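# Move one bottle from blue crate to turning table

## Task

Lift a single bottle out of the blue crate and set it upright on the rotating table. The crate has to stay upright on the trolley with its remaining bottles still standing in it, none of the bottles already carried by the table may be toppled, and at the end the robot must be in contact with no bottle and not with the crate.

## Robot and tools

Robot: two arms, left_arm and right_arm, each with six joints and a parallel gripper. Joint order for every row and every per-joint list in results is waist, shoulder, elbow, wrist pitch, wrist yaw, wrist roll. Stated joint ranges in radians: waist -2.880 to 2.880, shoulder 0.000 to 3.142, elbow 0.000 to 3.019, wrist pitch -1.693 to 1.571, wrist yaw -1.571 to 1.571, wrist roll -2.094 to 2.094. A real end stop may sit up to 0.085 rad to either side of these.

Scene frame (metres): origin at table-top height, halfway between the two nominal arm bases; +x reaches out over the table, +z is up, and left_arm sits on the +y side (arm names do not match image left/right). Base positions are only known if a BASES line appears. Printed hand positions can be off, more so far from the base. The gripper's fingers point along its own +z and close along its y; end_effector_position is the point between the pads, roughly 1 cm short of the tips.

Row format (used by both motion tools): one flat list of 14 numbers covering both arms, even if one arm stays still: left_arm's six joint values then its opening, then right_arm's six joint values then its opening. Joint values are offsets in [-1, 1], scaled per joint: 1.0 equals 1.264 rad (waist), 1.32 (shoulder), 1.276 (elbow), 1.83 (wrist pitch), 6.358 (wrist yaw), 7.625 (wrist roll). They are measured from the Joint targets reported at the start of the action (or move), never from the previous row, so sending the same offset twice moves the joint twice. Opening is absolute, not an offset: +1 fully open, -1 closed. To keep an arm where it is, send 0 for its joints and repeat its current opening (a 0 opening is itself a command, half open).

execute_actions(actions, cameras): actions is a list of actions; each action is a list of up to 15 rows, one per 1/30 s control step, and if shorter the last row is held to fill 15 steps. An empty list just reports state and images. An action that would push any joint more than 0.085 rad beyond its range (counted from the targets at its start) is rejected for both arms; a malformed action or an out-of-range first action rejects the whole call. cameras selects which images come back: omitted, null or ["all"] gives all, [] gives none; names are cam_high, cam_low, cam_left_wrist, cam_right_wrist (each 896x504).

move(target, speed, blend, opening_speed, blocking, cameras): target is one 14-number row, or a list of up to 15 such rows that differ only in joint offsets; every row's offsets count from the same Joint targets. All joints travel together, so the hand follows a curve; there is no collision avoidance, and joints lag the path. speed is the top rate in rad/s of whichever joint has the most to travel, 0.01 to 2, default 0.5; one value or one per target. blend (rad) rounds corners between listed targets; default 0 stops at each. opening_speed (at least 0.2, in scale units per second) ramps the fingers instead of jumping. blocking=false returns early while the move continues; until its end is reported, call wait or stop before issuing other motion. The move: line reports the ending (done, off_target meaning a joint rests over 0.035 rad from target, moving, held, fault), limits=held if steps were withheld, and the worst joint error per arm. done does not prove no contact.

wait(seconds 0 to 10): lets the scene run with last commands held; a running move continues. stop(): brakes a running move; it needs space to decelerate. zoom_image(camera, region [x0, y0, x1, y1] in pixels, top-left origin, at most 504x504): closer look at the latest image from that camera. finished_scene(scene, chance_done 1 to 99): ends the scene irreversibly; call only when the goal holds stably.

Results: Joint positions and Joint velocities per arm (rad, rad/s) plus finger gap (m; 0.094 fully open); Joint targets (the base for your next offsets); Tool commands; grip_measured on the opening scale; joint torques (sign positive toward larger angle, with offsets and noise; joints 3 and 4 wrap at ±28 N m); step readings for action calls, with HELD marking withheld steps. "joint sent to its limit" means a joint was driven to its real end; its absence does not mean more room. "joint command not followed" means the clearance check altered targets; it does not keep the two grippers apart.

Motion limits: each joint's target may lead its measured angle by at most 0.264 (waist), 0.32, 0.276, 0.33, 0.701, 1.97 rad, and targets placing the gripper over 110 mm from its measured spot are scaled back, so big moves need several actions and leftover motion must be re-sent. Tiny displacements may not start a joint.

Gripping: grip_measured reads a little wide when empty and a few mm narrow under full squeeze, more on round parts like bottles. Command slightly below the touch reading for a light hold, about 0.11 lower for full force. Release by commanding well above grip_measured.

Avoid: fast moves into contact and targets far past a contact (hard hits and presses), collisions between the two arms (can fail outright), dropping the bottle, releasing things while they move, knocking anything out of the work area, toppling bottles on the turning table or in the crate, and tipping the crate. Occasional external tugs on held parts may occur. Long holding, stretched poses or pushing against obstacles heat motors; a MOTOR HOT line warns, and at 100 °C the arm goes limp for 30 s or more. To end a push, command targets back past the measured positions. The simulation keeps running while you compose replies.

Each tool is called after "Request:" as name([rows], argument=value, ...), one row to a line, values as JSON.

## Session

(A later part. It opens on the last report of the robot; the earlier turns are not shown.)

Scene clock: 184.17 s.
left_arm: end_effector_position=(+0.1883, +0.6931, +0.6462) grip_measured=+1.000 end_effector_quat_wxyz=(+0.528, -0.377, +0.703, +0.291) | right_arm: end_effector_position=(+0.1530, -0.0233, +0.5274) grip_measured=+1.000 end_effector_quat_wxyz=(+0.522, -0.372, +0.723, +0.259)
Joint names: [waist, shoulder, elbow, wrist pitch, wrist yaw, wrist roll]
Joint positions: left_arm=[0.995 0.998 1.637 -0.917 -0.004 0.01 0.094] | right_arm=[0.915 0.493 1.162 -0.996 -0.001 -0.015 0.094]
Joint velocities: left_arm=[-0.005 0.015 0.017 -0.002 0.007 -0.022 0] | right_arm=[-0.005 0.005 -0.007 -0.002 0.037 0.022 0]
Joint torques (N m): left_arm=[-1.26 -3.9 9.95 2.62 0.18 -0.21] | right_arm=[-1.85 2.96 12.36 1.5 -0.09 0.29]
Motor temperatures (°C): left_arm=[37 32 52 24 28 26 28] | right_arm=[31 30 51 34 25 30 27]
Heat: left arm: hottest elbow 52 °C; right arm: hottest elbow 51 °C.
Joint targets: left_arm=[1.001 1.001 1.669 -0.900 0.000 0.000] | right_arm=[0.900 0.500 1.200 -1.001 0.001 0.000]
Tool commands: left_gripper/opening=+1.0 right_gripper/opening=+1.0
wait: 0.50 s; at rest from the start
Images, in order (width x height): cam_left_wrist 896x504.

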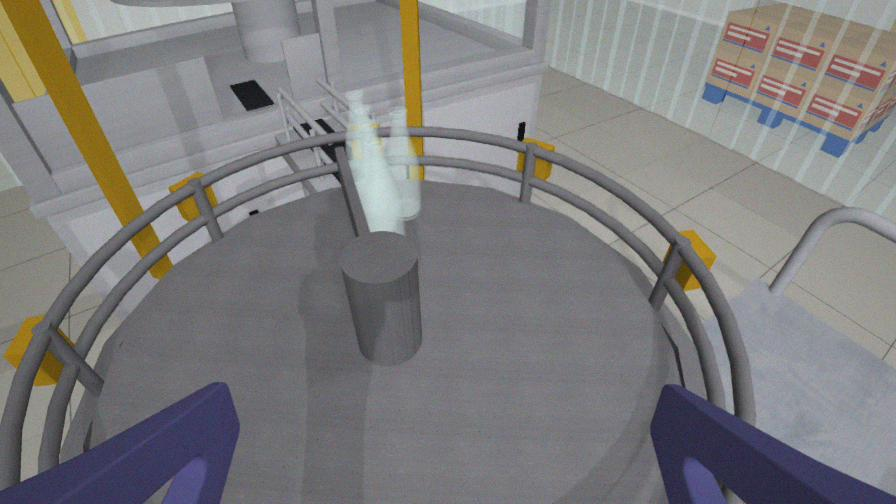

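Request:
zoom_image(camera="cam_left_wrist", region=[400, 220, 680, 420])

Request:
wait(seconds=0.3, cameras=["cam_left_wrist"])

Request:
zoom_image(camera="cam_left_wrist", region=[400, 220, 680, 420])

Request:
wait(seconds=0.3, cameras=["cam_left_wrist"])

Request:
zoom_image(camera="cam_left_wrist", region=[400, 220, 680, 420])

Scaled by 1.800 from the camera's 896x504 image, which has a finer 1280x720 frame.

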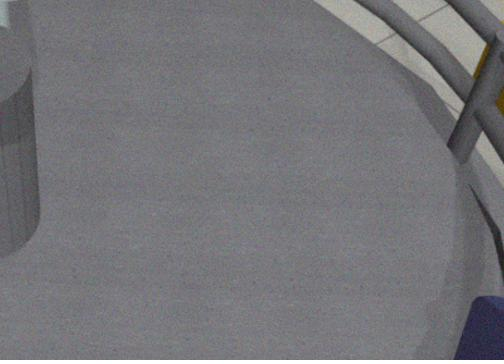

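Scene clock: 197.90 s.
left_arm: end_effector_position=(+0.1883, +0.6931, +0.6462) grip_measured=+1.000 end_effector_quat_wxyz=(+0.528, -0.377, +0.703, +0.291) | right_arm: end_effector_position=(+0.1530, -0.0233, +0.5274) grip_measured=+1.000 end_effector_quat_wxyz=(+0.522, -0.372, +0.723, +0.259)
Joint names: [waist, shoulder, elbow, wrist pitch, wrist yaw, wrist roll]
Joint positions: left_arm=[0.995 0.998 1.637 -0.917 -0.004 0.01 0.094] | right_arm=[0.915 0.493 1.162 -0.996 -0.001 -0.015 0.094]
Joint velocities: left_arm=[-0.024 -0.005 -0.007 -0.037 -0.007 -0.037 0] | right_arm=[-0.005 0.015 0.002 -0.022 -0.007 0.066 0]
Joint torques (N m): left_arm=[-1.26 -4.07 9.91 2.73 0.16 -0.23] | right_arm=[-1.85 2.96 12.38 1.52 -0.09 0.29]
Motor temperatures (°C): left_arm=[37 31 52 24 28 26 28] | right_arm=[31 30 51 34 25 30 27]
Heat: left arm: hottest elbow 52 °C; right arm: hottest elbow 51 °C.
Joint targets: left_arm=[1.001 1.001 1.669 -0.900 0.000 0.000] | right_arm=[0.900 0.500 1.200 -1.001 0.001 0.000]
Tool commands: left_gripper/opening=+1.0 right_gripper/opening=+1.0
wait: 0.30 s; at rest from the start
Images, in order (width x height): cam_left_wrist 896x504.

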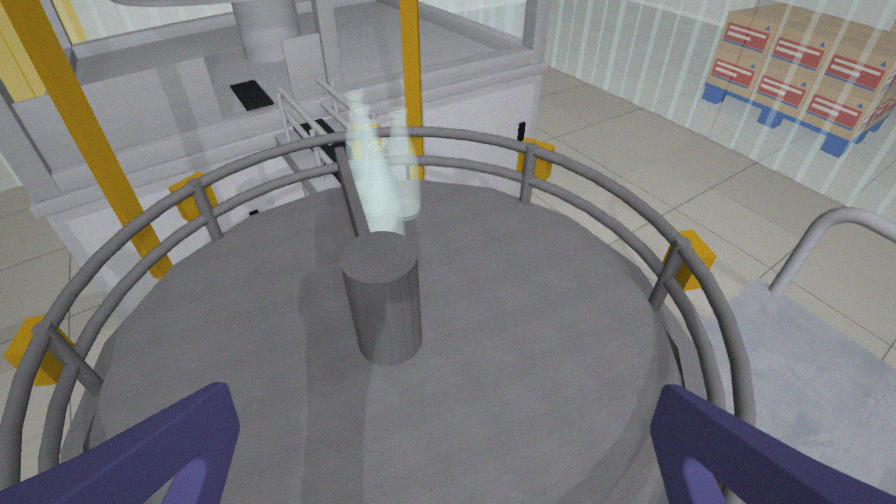

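Scaled by 1.800 from the camera's 896x504 image, which has a finer 1280x720 frame.

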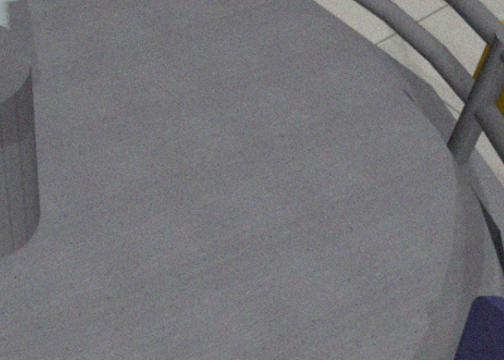

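Scene clock: 198.20 s.
left_arm: end_effector_position=(+0.1883, +0.6931, +0.6462) grip_measured=+1.000 end_effector_quat_wxyz=(+0.528, -0.377, +0.703, +0.291) | right_arm: end_effector_position=(+0.1530, -0.0233, +0.5274) grip_measured=+1.000 end_effector_quat_wxyz=(+0.522, -0.372, +0.723, +0.259)
Joint names: [waist, shoulder, elbow, wrist pitch, wrist yaw, wrist roll]
Joint positions: left_arm=[0.995 0.998 1.637 -0.917 -0.004 0.01 0.094] | right_arm=[0.915 0.493 1.162 -0.996 -0.001 -0.015 0.094]
Joint velocities: left_arm=[-0.015 -0.005 0.007 0.007 0.007 0.051 0] | right_arm=[-0.015 0.005 0.017 0.012 -0.007 -0.066 0]
Joint torques (N m): left_arm=[-1.32 -4.48 9.77 2.66 0.13 -0.24] | right_arm=[-1.85 2.9 12.37 1.51 -0.09 0.29]
Motor temperatures (°C): left_arm=[37 31 52 24 28 26 28] | right_arm=[31 30 51 34 25 30 27]
Heat: left arm: hottest elbow 52 °C; right arm: hottest elbow 51 °C.
Joint targets: left_arm=[1.001 1.001 1.669 -0.900 0.000 0.000] | right_arm=[0.900 0.500 1.200 -1.001 0.001 0.000]
Tool commands: left_gripper/opening=+1.0 right_gripper/opening=+1.0
wait: 0.30 s; at rest by 0.17 s
Images, in order (width x height): cam_left_wrist 896x504.

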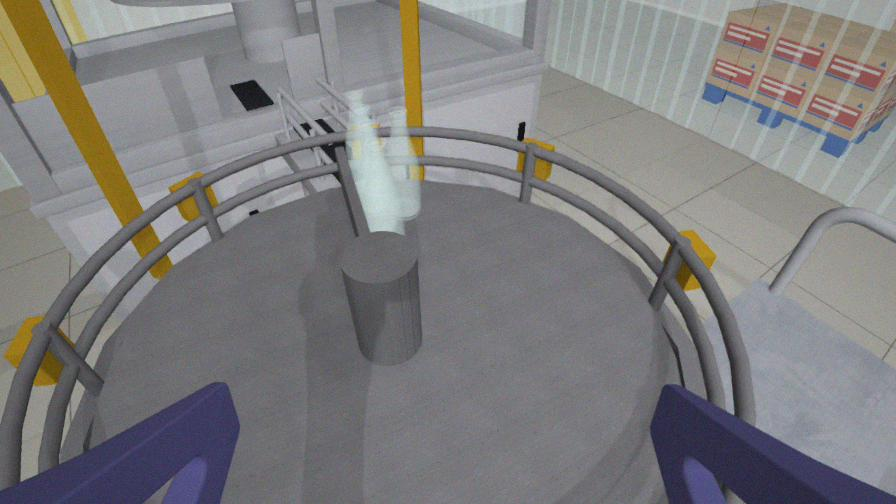

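Scaled by 1.800 from the camera's 896x504 image, which has a finer 1280x720 frame.

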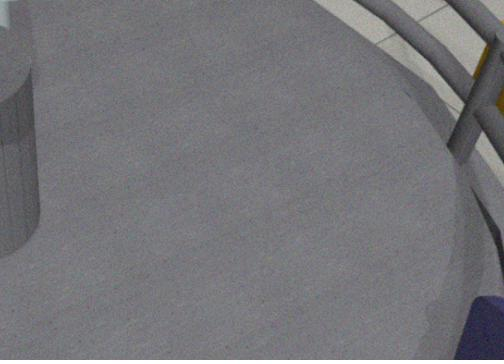

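Request:
wait(seconds=1.0, cameras=["cam_left_wrist"])

Request:
zoom_image(camera="cam_left_wrist", region=[400, 220, 680, 420])

Request:
wait(seconds=1.0, cameras=["cam_left_wrist"])

Request:
zoom_image(camera="cam_left_wrist", region=[400, 220, 680, 420])

Scene clock: 206.43 s.
left_arm: end_effector_position=(+0.1883, +0.6931, +0.6462) grip_measured=+1.000 end_effector_quat_wxyz=(+0.528, -0.377, +0.703, +0.291) | right_arm: end_effector_position=(+0.1530, -0.0233, +0.5274) grip_measured=+1.000 end_effector_quat_wxyz=(+0.522, -0.372, +0.723, +0.259)
Joint names: [waist, shoulder, elbow, wrist pitch, wrist yaw, wrist roll]
Joint positions: left_arm=[0.995 0.998 1.637 -0.917 -0.004 0.01 0.094] | right_arm=[0.915 0.493 1.162 -0.996 -0.001 -0.015 0.094]
Joint velocities: left_arm=[-0.005 -0.005 -0.012 0.002 -0.007 -0.007 0] | right_arm=[0.005 -0.015 0.012 -0.002 -0.022 -0.081 0]
Joint torques (N m): left_arm=[-0.67 -4.54 10.03 2.71 0.12 -0.23] | right_arm=[-1.85 3.02 12.37 1.5 -0.09 0.29]
Motor temperatures (°C): left_arm=[37 31 52 24 28 26 28] | right_arm=[31 30 52 34 25 30 27]
Heat: left arm: hottest elbow 52 °C; right arm: hottest elbow 52 °C.
Joint targets: left_arm=[1.001 1.001 1.669 -0.900 0.000 0.000] | right_arm=[0.900 0.500 1.200 -1.001 0.001 0.000]
Tool commands: left_gripper/opening=+1.0 right_gripper/opening=+1.0
wait: 1.00 s; at rest from the start
Images, in order (width x height): cam_left_wrist 896x504.

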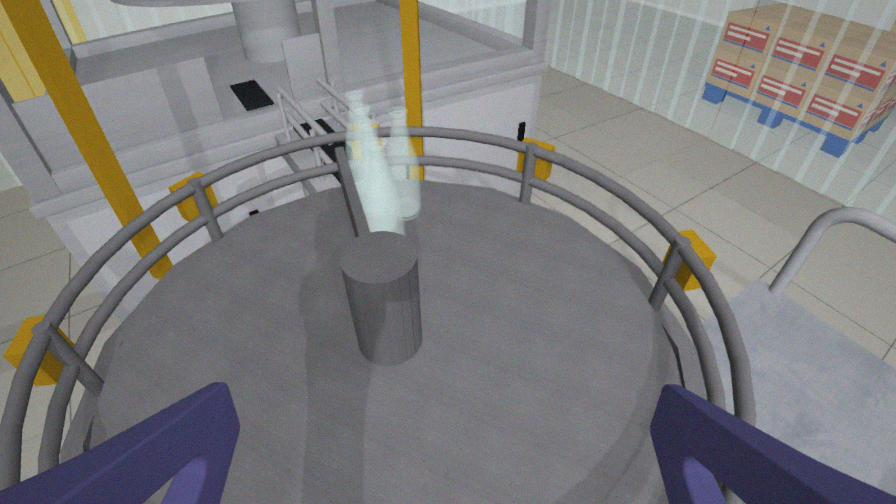

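Scaled by 1.800 from the camera's 896x504 image, which has a finer 1280x720 frame.

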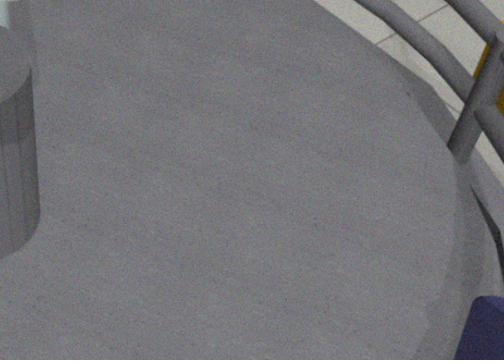

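Scene clock: 207.43 s.
left_arm: end_effector_position=(+0.1883, +0.6931, +0.6462) grip_measured=+1.000 end_effector_quat_wxyz=(+0.528, -0.377, +0.703, +0.291) | right_arm: end_effector_position=(+0.1530, -0.0233, +0.5274) grip_measured=+1.000 end_effector_quat_wxyz=(+0.522, -0.372, +0.723, +0.259)
Joint names: [waist, shoulder, elbow, wrist pitch, wrist yaw, wrist roll]
Joint positions: left_arm=[0.995 0.998 1.637 -0.917 -0.004 0.01 0.094] | right_arm=[0.915 0.493 1.162 -0.996 -0.001 -0.015 0.094]
Joint velocities: left_arm=[0.005 -0.005 -0.002 0.002 0.007 0.022 0] | right_arm=[-0.015 -0.005 -0.012 0.002 -0.037 -0.11 0]
Joint torques (N m): left_arm=[-1.67 -4.25 9.91 2.58 0.13 -0.19] | right_arm=[-1.85 3.02 12.37 1.51 -0.09 0.29]
Motor temperatures (°C): left_arm=[37 31 52 24 28 26 28] | right_arm=[31 30 52 34 25 30 27]
Heat: left arm: hottest elbow 52 °C; right arm: hottest elbow 52 °C.
Joint targets: left_arm=[1.001 1.001 1.669 -0.900 0.000 0.000] | right_arm=[0.900 0.500 1.200 -1.001 0.001 0.000]
Tool commands: left_gripper/opening=+1.0 right_gripper/opening=+1.0
wait: 1.00 s; at rest by 0.17 s
Images, in order (width x height): cam_left_wrist 896x504.

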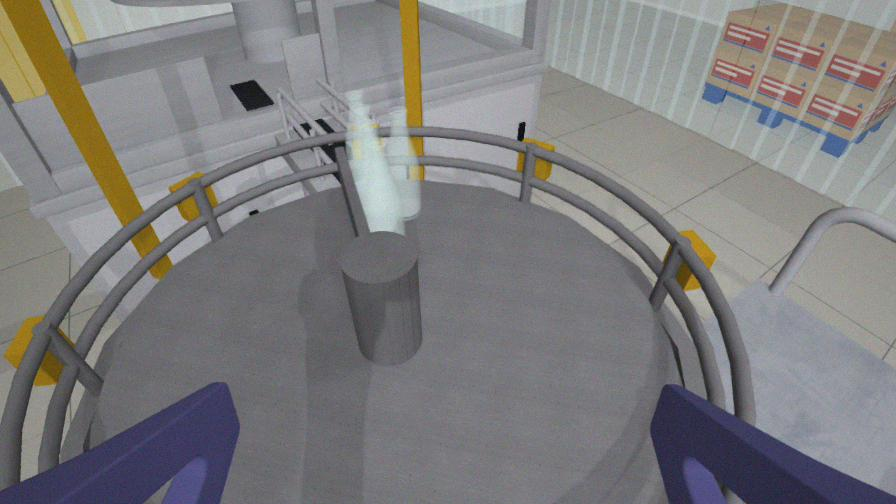

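Scaled by 1.800 from the camera's 896x504 image, which has a finer 1280x720 frame.

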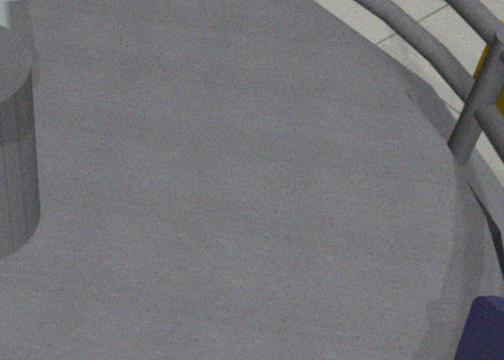

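Request:
move(target=[-1.0,-0.0694,-0.387,-0.0184,0,0,1, 0,0,0,0,0,0,1], speed=0.9, cameras=["cam_high", "cam_left_wrist", "cam_right_wrist"])

Scene clock: 250.63 s.
left_arm: end_effector_position=(+0.3538, +0.2383, +0.4122) grip_measured=+1.000 end_effector_quat_wxyz=(+0.427, +0.122, +0.894, -0.054) | right_arm: end_effector_position=(+0.1530, -0.0233, +0.5274) grip_measured=+1.000 end_effector_quat_wxyz=(+0.522, -0.372, +0.723, +0.259)
Joint names: [waist, shoulder, elbow, wrist pitch, wrist yaw, wrist roll]
Joint positions: left_arm=[-0.26 0.918 1.167 -0.93 -0.001 0.01 0.094] | right_arm=[0.915 0.493 1.162 -0.996 -0.001 -0.015 0.094]
Joint velocities: left_arm=[0.005 -0.005 0.002 0.017 -0.051 -0.007 0] | right_arm=[0.005 -0.005 -0.007 -0.012 -0.022 -0.081 0]
Joint torques (N m): left_arm=[-2.43 -6.07 9.17 1.66 0.04 -0.19] | right_arm=[-1.9 2.96 12.36 1.51 -0.09 0.29]
Motor temperatures (°C): left_arm=[37 31 52 24 28 26 27] | right_arm=[31 29 52 33 25 29 26]
Heat: left arm: hottest elbow 52 °C; right arm: hottest elbow 52 °C.
Joint targets: left_arm=[-0.264 0.909 1.175 -0.933 0.000 0.000] | right_arm=[0.900 0.500 1.200 -1.001 0.001 0.000]
move: off_target (right_arm); right_arm: the elbow is farthest, 0.038 rad from its target
Images, in order (width x height): cam_high 896x504, cam_left_wrist 896x504, cam_right_wrist 896x504.

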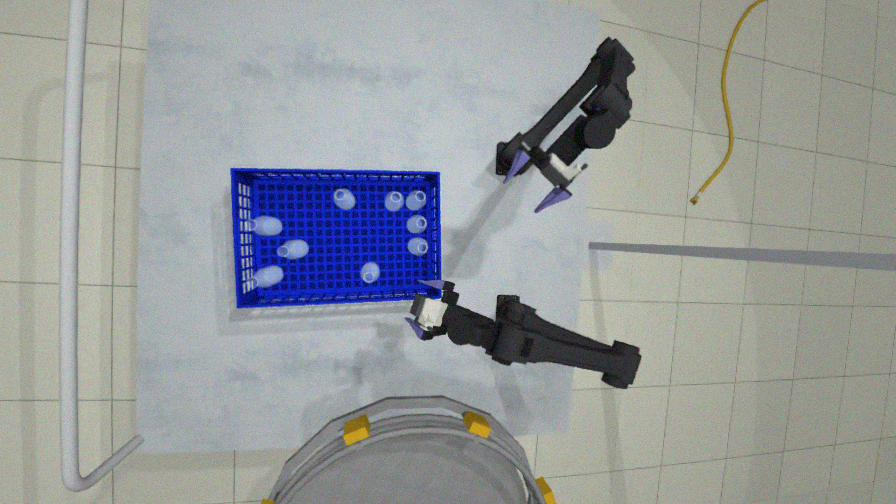

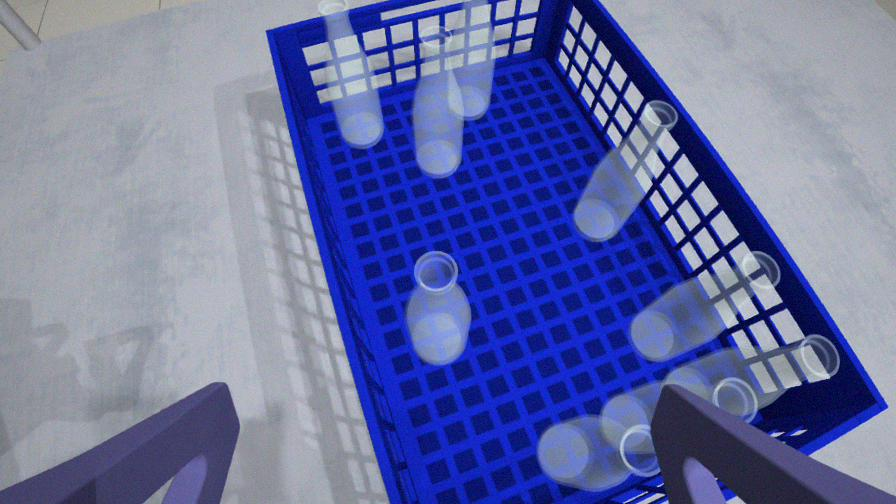

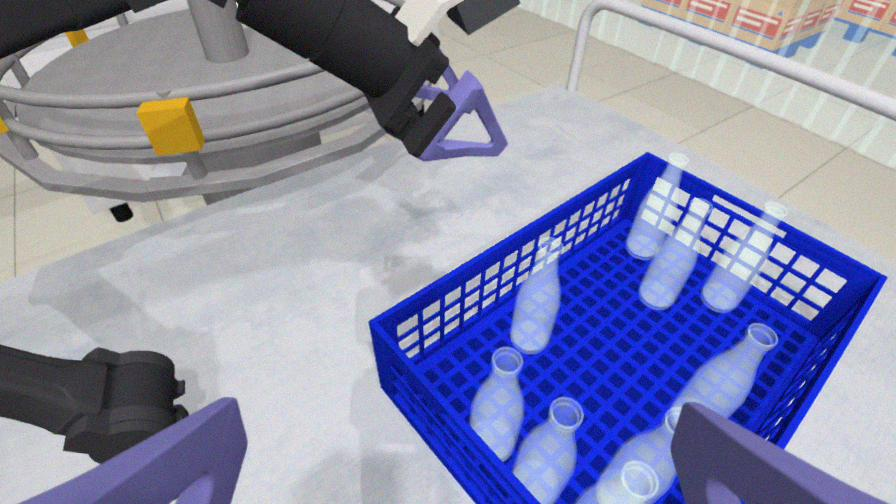

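Request:
execute_actions(actions=[], cameras=["cam_left_wrist", "cam_right_wrist", "cam_high"])

Scene clock: 300.40 s.
left_arm: end_effector_position=(+0.3538, +0.2383, +0.4122) grip_measured=+1.000 end_effector_quat_wxyz=(+0.427, +0.122, +0.894, -0.054) | right_arm: end_effector_position=(+0.1530, -0.0233, +0.5274) grip_measured=+1.000 end_effector_quat_wxyz=(+0.522, -0.372, +0.723, +0.259)
Joint names: [waist, shoulder, elbow, wrist pitch, wrist yaw, wrist roll]
Joint positions: left_arm=[-0.26 0.918 1.167 -0.93 -0.001 0.01 0.094] | right_arm=[0.915 0.493 1.162 -0.996 -0.001 -0.015 0.094]
Joint velocities: left_arm=[-0.005 -0.005 -0.012 -0.012 -0.037 0.022 0] | right_arm=[0.005 0.005 -0.002 0.002 -0.037 -0.051 0]
Joint torques (N m): left_arm=[-2.61 -5.83 9.25 1.4 0.05 -0.23] | right_arm=[-1.79 3.02 12.36 1.5 -0.09 0.29]
Motor temperatures (°C): left_arm=[36 30 49 24 27 25 26] | right_arm=[30 29 53 32 24 28 25]
Heat: left arm: hottest elbow 49 °C; right arm: hottest elbow 53 °C.
Joint targets: left_arm=[-0.264 0.909 1.175 -0.933 0.000 0.000] | right_arm=[0.900 0.500 1.200 -1.001 0.001 0.000]
Tool commands: left_gripper/opening=+1.0 right_gripper/opening=+1.0
Images, in order (width x height): cam_high 896x504, cam_left_wrist 896x504, cam_right_wrist 896x504.

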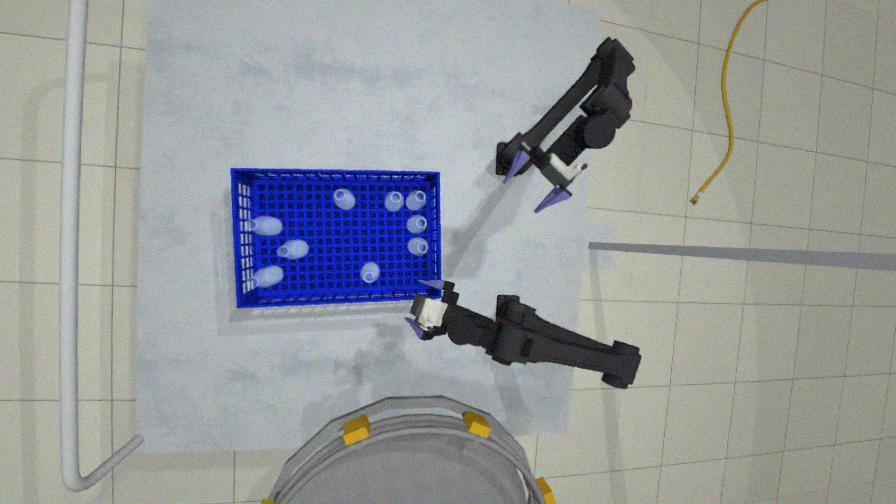

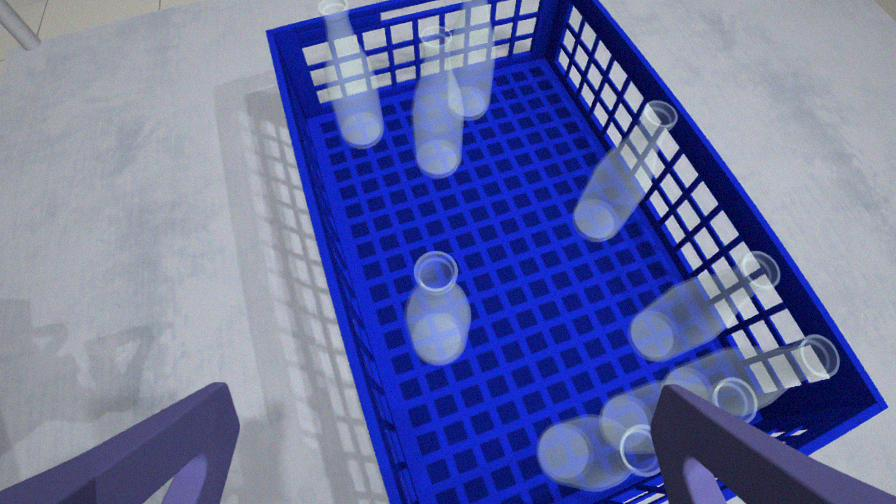

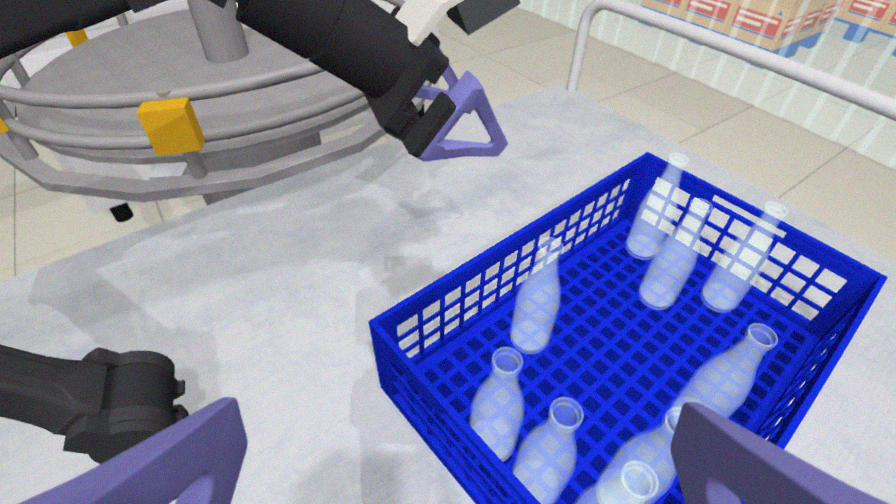

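Request:
zoom_image(camera="cam_left_wrist", region=[240, 120, 560, 440])

Request:
zoom_image(camera="cam_right_wrist", region=[340, 130, 700, 490])

Scaled by 1.575 from the camera's 896x504 image, which has a finer 1280x720 frame.

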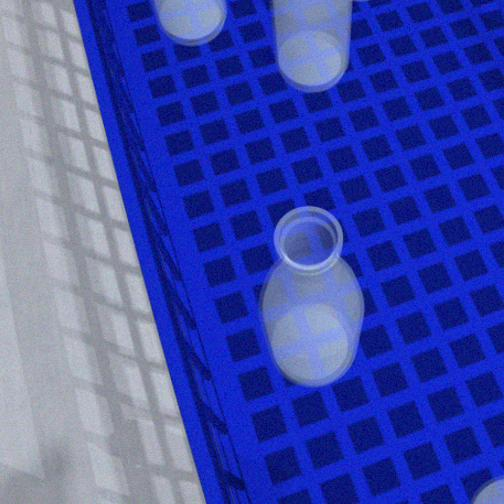

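Scaled by 1.400 from the camera's 896x504 image, which has a finer 1280x720 frame.

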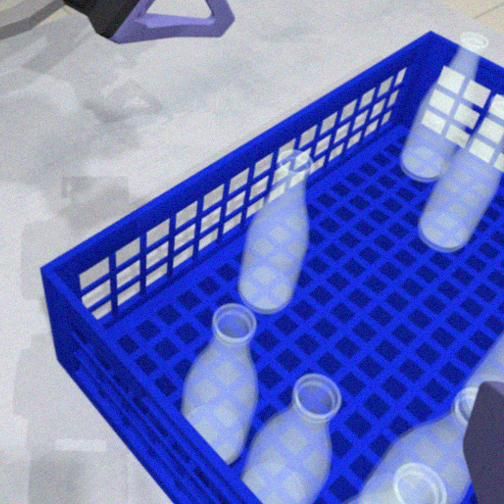

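Request:
move(target=[0.0174, 0.0818, -0.2892, 0.2628, 0, 0, 1, 0, 0, 0, 0, 0, 0, 1], speed=0.5, cameras=["cam_left_wrist", "cam_right_wrist"])

Scene clock: 326.57 s.
left_arm: end_effector_position=(+0.3897, +0.2338, +0.2486) grip_measured=+1.000 end_effector_quat_wxyz=(+0.424, +0.117, +0.897, -0.051) | right_arm: end_effector_position=(+0.1530, -0.0233, +0.5274) grip_measured=+1.000 end_effector_quat_wxyz=(+0.522, -0.372, +0.723, +0.259)
Joint names: [waist, shoulder, elbow, wrist pitch, wrist yaw, wrist roll]
Joint positions: left_arm=[-0.249 1.017 0.797 -0.468 -0.001 0.01 0.094] | right_arm=[0.915 0.493 1.162 -0.996 -0.001 -0.015 0.094]
Joint velocities: left_arm=[-0.015 0.005 -0.017 -0.007 -0.081 -0.037 0] | right_arm=[-0.015 -0.005 -0.012 0.007 -0.037 -0.007 0]
Joint torques (N m): left_arm=[-1.26 -6.01 9.46 2.56 -0.01 -0.24] | right_arm=[-1.9 3.02 12.36 1.51 -0.09 0.29]
Motor temperatures (°C): left_arm=[36 30 49 24 27 25 26] | right_arm=[30 29 54 32 24 28 25]
Heat: left arm: hottest elbow 49 °C; right arm: hottest elbow 54 °C.
Joint targets: left_arm=[-0.242 1.017 0.806 -0.452 0.000 0.000] | right_arm=[0.900 0.500 1.200 -1.001 0.001 0.000]
move: off_target (right_arm); right_arm: the elbow is farthest, 0.038 rad from its target
Images, in order (width x height): cam_left_wrist 896x504, cam_right_wrist 896x504.

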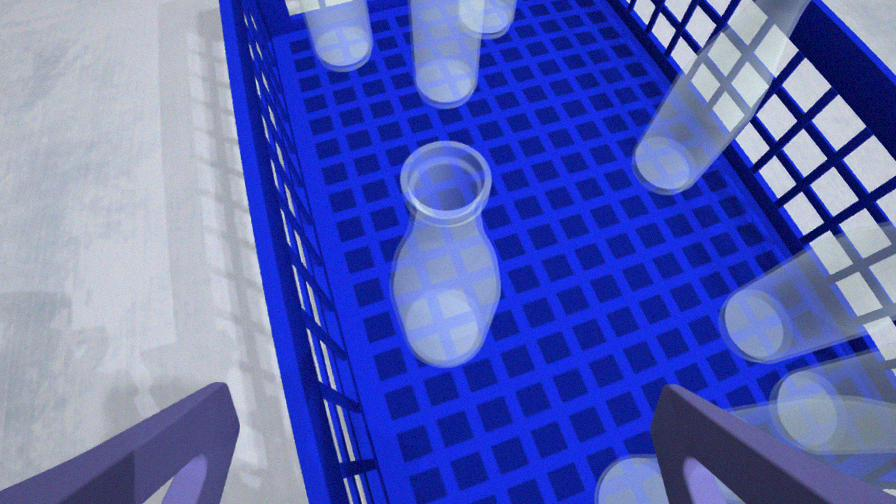

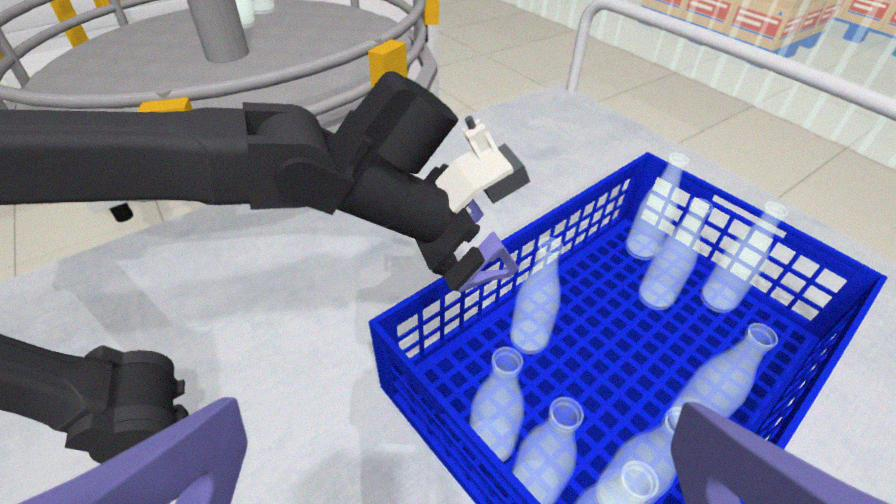

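Request:
move(target=[0.002, 0.2371, 0.0478, 0.1355, 0, 0, 0.5, 0, 0, 0, 0, 0, 0, 1], speed=0.3, cameras=["cam_left_wrist", "cam_right_wrist"])

Scene clock: 357.97 s.
left_arm: end_effector_position=(+0.4565, +0.2176, +0.1615) grip_measured=+0.502 end_effector_quat_wxyz=(+0.403, +0.118, +0.906, -0.048) | right_arm: end_effector_position=(+0.1530, -0.0233, +0.5274) grip_measured=+1.000 end_effector_quat_wxyz=(+0.522, -0.372, +0.723, +0.259)
Joint names: [waist, shoulder, elbow, wrist pitch, wrist yaw, wrist roll]
Joint positions: left_arm=[-0.247 1.328 0.813 -0.22 -0.001 0.01 0.071] | right_arm=[0.915 0.493 1.162 -0.996 -0.001 -0.015 0.094]
Joint velocities: left_arm=[-0.015 -0.015 -0.002 -0.012 -0.051 -0.022 0] | right_arm=[0.005 -0.005 0.002 0.002 0.022 -0.007 0]
Joint torques (N m): left_arm=[-1.38 -9.23 11.77 2.26 0.06 -0.21] | right_arm=[-1.85 2.96 12.36 1.51 -0.09 0.29]
Motor temperatures (°C): left_arm=[36 30 50 24 26 25 26] | right_arm=[30 29 54 32 24 28 25]
Heat: left arm: hottest elbow 50 °C; right arm: hottest elbow 54 °C.
Joint targets: left_arm=[-0.239 1.330 0.867 -0.205 0.000 0.000] | right_arm=[0.900 0.500 1.200 -1.001 0.001 0.000]
move: off_target (left_arm, right_arm); left_arm: the elbow is farthest, 0.054 rad from its target; right_arm: the elbow is farthest, 0.038 rad from its target
Images, in order (width x height): cam_left_wrist 896x504, cam_right_wrist 896x504.

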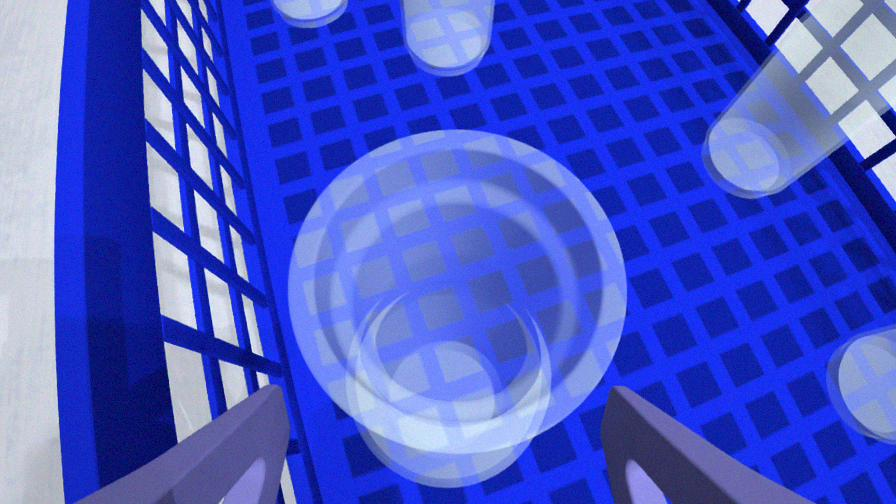

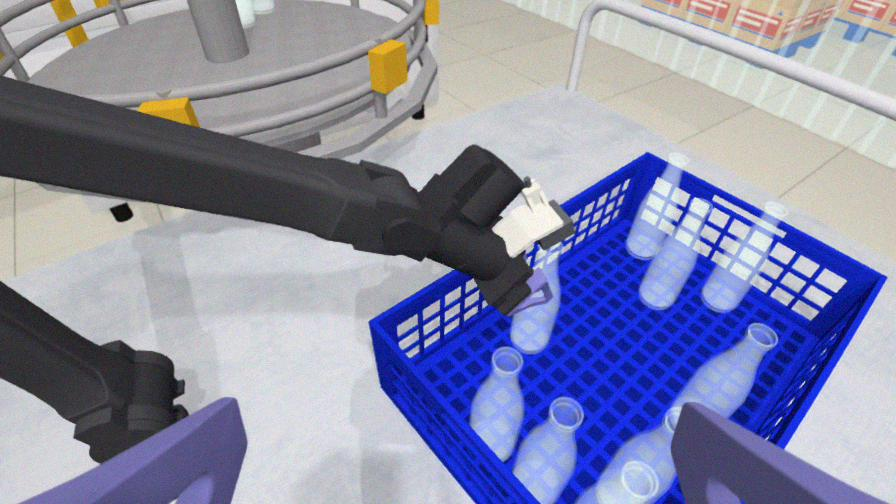

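Request:
move(target=[0, 0, 0.045, 0, 0, 0, 0.5, 0, 0, 0, 0, 0, 0, 1], speed=0.3, cameras=["cam_left_wrist"])

Scene clock: 373.40 s.
left_arm: end_effector_position=(+0.4761, +0.2126, +0.1929) grip_measured=+0.502 end_effector_quat_wxyz=(+0.430, +0.116, +0.894, -0.051) | right_arm: end_effector_position=(+0.1530, -0.0233, +0.5274) grip_measured=+1.000 end_effector_quat_wxyz=(+0.522, -0.372, +0.723, +0.259)
Joint names: [waist, shoulder, elbow, wrist pitch, wrist yaw, wrist roll]
Joint positions: left_arm=[-0.247 1.328 0.873 -0.219 -0.001 0.01 0.071] | right_arm=[0.915 0.493 1.162 -0.996 -0.001 -0.015 0.094]
Joint velocities: left_arm=[-0.024 -0.005 -0.017 0.012 0.007 -0.051 0] | right_arm=[-0.005 -0.005 0.012 -0.012 -0.037 -0.022 0]
Joint torques (N m): left_arm=[-1.26 -9.58 11.66 2.36 0.04 -0.24] | right_arm=[-1.85 3.02 12.36 1.51 -0.09 0.29]
Motor temperatures (°C): left_arm=[36 30 52 24 26 25 25] | right_arm=[30 28 55 32 24 28 25]
Heat: left arm: hottest elbow 52 °C; right arm: hottest elbow 55 °C.
Joint targets: left_arm=[-0.239 1.330 0.924 -0.205 0.000 0.000] | right_arm=[0.900 0.500 1.200 -1.001 0.001 0.000]
move: off_target (left_arm, right_arm); left_arm: the elbow is farthest, 0.052 rad from its target; right_arm: the elbow is farthest, 0.038 rad from its target
Images, in order (width x height): cam_left_wrist 896x504.

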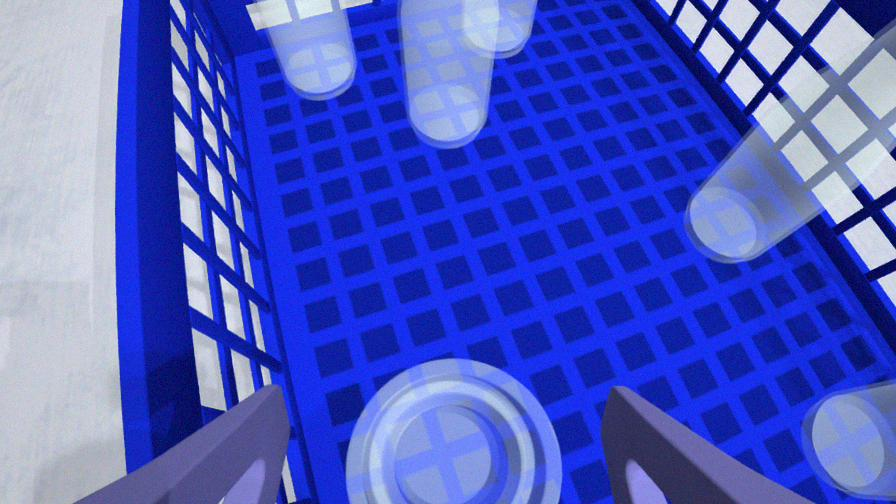

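Request:
move(target=[0, 0, 0, -0.0219, 0, 0, 0.5, 0, 0, 0, 0, 0, 0, 1], speed=0.3, cameras=["cam_left_wrist", "cam_right_wrist"])

Scene clock: 387.03 s.
left_arm: end_effector_position=(+0.4730, +0.2134, +0.1889) grip_measured=+0.502 end_effector_quat_wxyz=(+0.421, +0.117, +0.898, -0.050) | right_arm: end_effector_position=(+0.1530, -0.0233, +0.5274) grip_measured=+1.000 end_effector_quat_wxyz=(+0.522, -0.372, +0.723, +0.259)
Joint names: [waist, shoulder, elbow, wrist pitch, wrist yaw, wrist roll]
Joint positions: left_arm=[-0.247 1.328 0.873 -0.239 -0.001 0.01 0.071] | right_arm=[0.915 0.493 1.162 -0.996 -0.001 -0.015 0.094]
Joint velocities: left_arm=[0.005 -0.005 -0.027 0.002 -0.007 0.007 0] | right_arm=[-0.015 -0.005 0.012 -0.002 -0.051 0.022 0]
Joint torques (N m): left_arm=[-1.26 -10.11 11.88 1.47 0.03 -0.19] | right_arm=[-1.79 3.02 12.37 1.5 -0.09 0.29]
Motor temperatures (°C): left_arm=[36 30 54 24 26 25 25] | right_arm=[30 28 55 32 24 28 24]
Heat: left arm: hottest elbow 54 °C; right arm: hottest elbow 55 °C.
Joint targets: left_arm=[-0.239 1.330 0.924 -0.245 0.000 0.000] | right_arm=[0.900 0.500 1.200 -1.001 0.001 0.000]
move: off_target (left_arm, right_arm); left_arm: the elbow is farthest, 0.051 rad from its target; right_arm: the elbow is farthest, 0.038 rad from its target
Images, in order (width x height): cam_left_wrist 896x504, cam_right_wrist 896x504.

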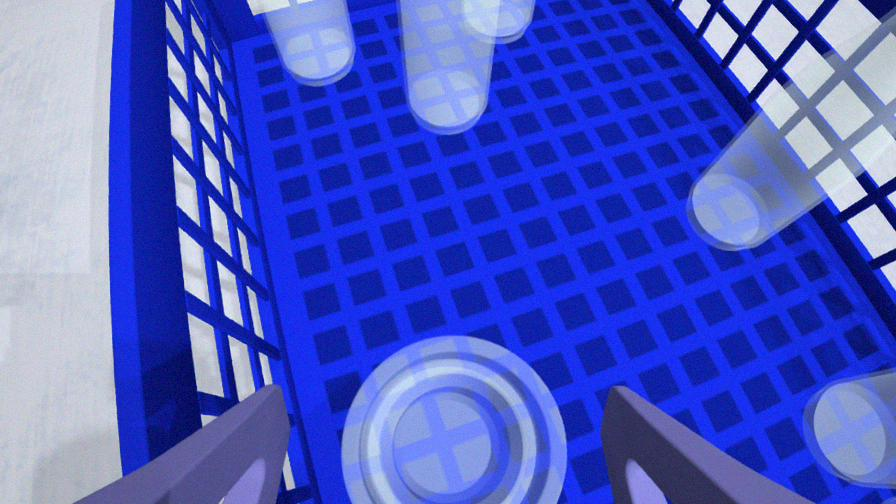

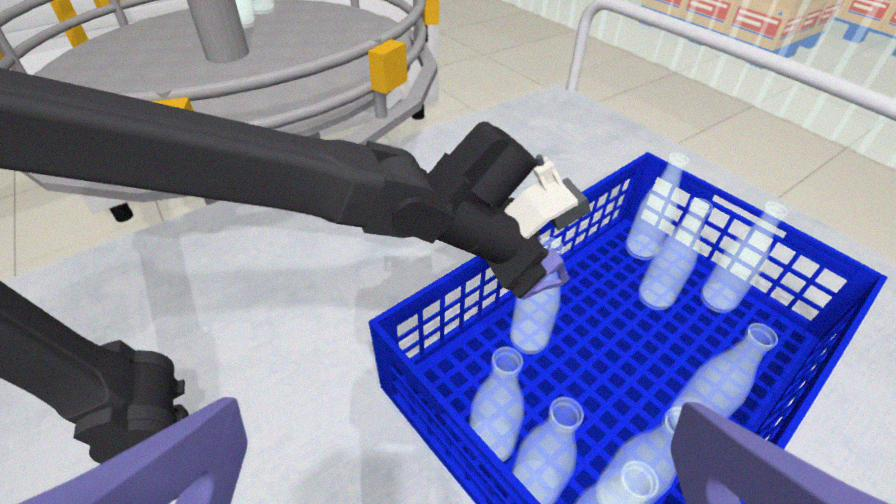

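Request:
move(target=[0, 0, 0, 0, 0, 0, -0.45, 0, 0, 0, 0, 0, 0, 1], speed=0.3, opening_speed=0.6, cameras=["cam_left_wrist"])

Scene clock: 393.53 s.
left_arm: end_effector_position=(+0.4729, +0.2133, +0.1889) grip_measured=-0.368 end_effector_quat_wxyz=(+0.421, +0.116, +0.898, -0.051) | right_arm: end_effector_position=(+0.1530, -0.0233, +0.5274) grip_measured=+1.000 end_effector_quat_wxyz=(+0.522, -0.372, +0.723, +0.259)
Joint names: [waist, shoulder, elbow, wrist pitch, wrist yaw, wrist roll]
Joint positions: left_arm=[-0.247 1.328 0.873 -0.24 -0.001 0.007 0.03] | right_arm=[0.915 0.493 1.162 -0.996 -0.001 -0.015 0.094]
Joint velocities: left_arm=[-0.015 0.005 0.032 -0.007 -0.051 -0.037 0] | right_arm=[0.005 -0.015 -0.002 0.012 -0.081 0.081 0]
Joint torques (N m): left_arm=[-0.85 -10.11 11.7 1.59 0.02 -0.19] | right_arm=[-1.85 2.96 12.34 1.5 -0.09 0.29]
Motor temperatures (°C): left_arm=[36 30 54 24 26 25 25] | right_arm=[30 28 55 32 24 28 24]
Heat: left arm: hottest elbow 54 °C; right arm: hottest elbow 55 °C.
Joint targets: left_arm=[-0.239 1.330 0.924 -0.245 0.000 0.000] | right_arm=[0.900 0.500 1.200 -1.001 0.001 0.000]
move: off_target (left_arm, right_arm); left_arm: the elbow is farthest, 0.051 rad from its target; right_arm: the elbow is farthest, 0.038 rad from its target
Images, in order (width x height): cam_left_wrist 896x504.

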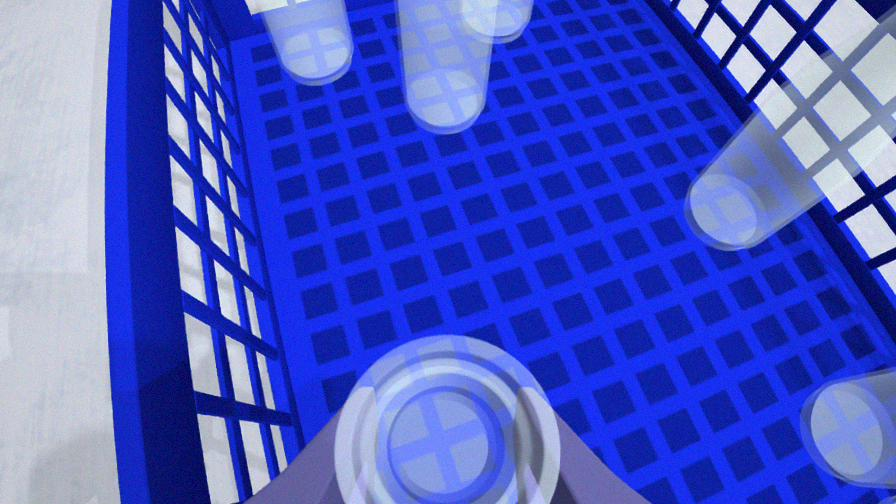

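Request:
move([
  [0, -0.0767, 0.1729, -0.1758, 0, 0, -0.6, 0, 0, 0, 0, 0, 0, 1],
  [0, -0.0833, 0.3743, -0.3210, 0, 0, -0.6, 0, 0, 0, 0, 0, 0, 1],
], speed=0.4, blend=0.05, cameras=["cam_left_wrist", "cam_right_wrist", "cam_high"])

Scene clock: 430.87 s.
left_arm: end_effector_position=(+0.4686, +0.2144, +0.3778) grip_measured=-0.371 end_effector_quat_wxyz=(+0.398, +0.117, +0.909, -0.048) | right_arm: end_effector_position=(+0.1530, -0.0233, +0.5274) grip_measured=+1.000 end_effector_quat_wxyz=(+0.522, -0.372, +0.723, +0.259)
Joint names: [waist, shoulder, elbow, wrist pitch, wrist yaw, wrist roll]
Joint positions: left_arm=[-0.247 1.24 1.33 -0.835 -0.001 0.007 0.03] | right_arm=[0.915 0.493 1.162 -0.996 -0.001 -0.015 0.094]
Joint velocities: left_arm=[0.005 -0.005 -0.022 -0.002 0.081 -0.007 0] | right_arm=[-0.015 -0.005 0.002 -0.007 -0.022 0.007 0]
Joint torques (N m): left_arm=[-1.26 -11.69 14.09 1.85 -0.02 -0.16] | right_arm=[-1.85 3.02 12.37 1.5 -0.09 0.29]
Motor temperatures (°C): left_arm=[36 31 57 24 26 25 27] | right_arm=[29 28 55 31 24 27 24]
Heat: left arm: hottest elbow 57 °C; right arm: hottest elbow 55 °C.
Joint targets: left_arm=[-0.239 1.220 1.402 -0.832 0.000 0.000] | right_arm=[0.900 0.500 1.200 -1.001 0.001 0.000]
move: off_target (left_arm, right_arm); left_arm: the elbow is farthest, 0.072 rad from its target; right_arm: the elbow is farthest, 0.038 rad from its target
Images, in order (width x height): cam_high 896x504, cam_left_wrist 896x504, cam_right_wrist 896x504.

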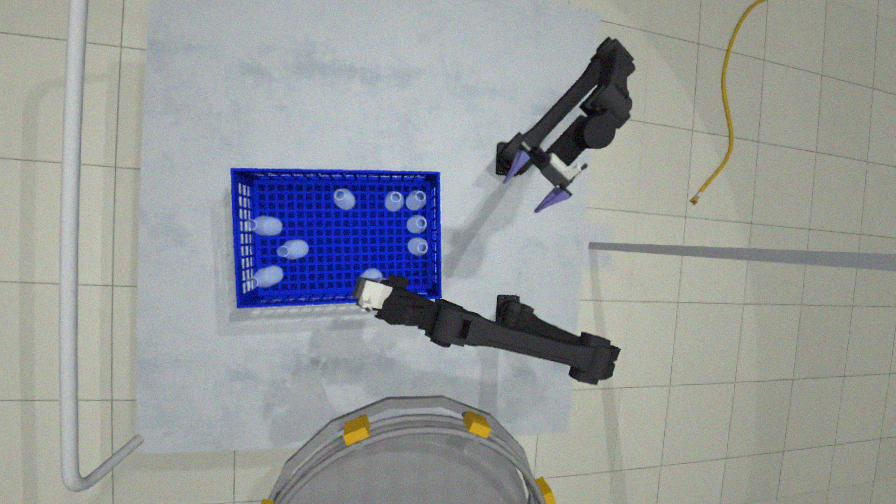

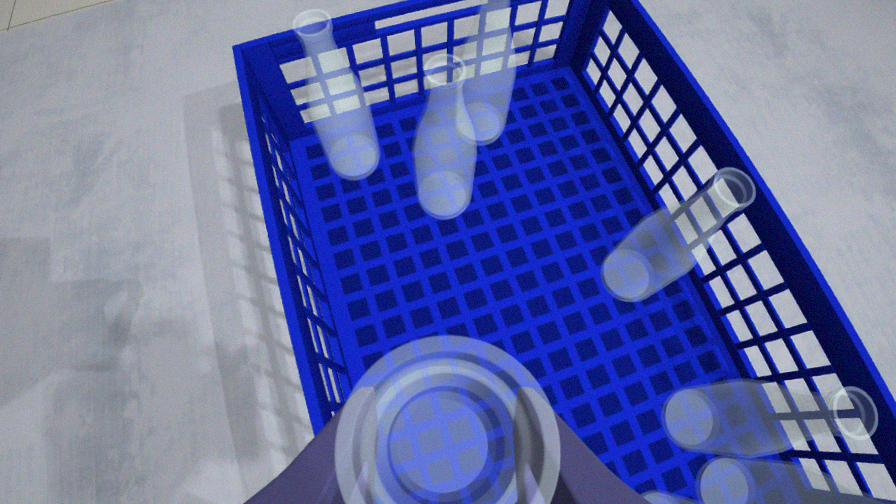

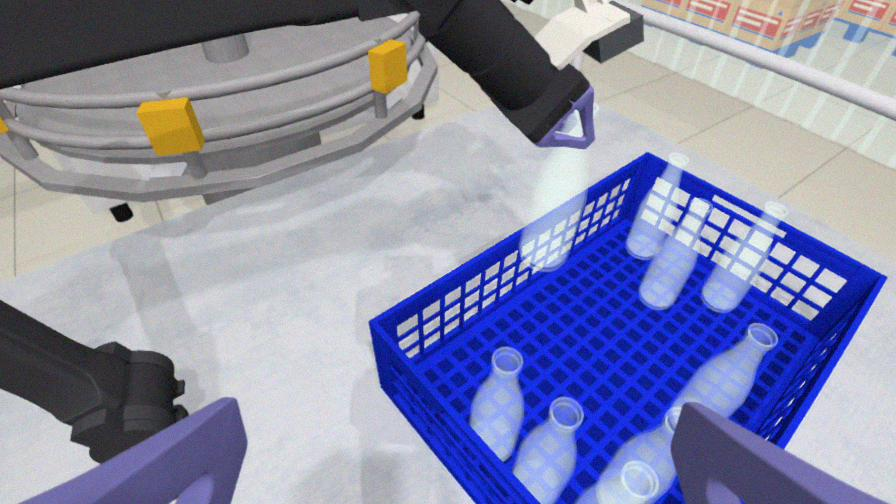

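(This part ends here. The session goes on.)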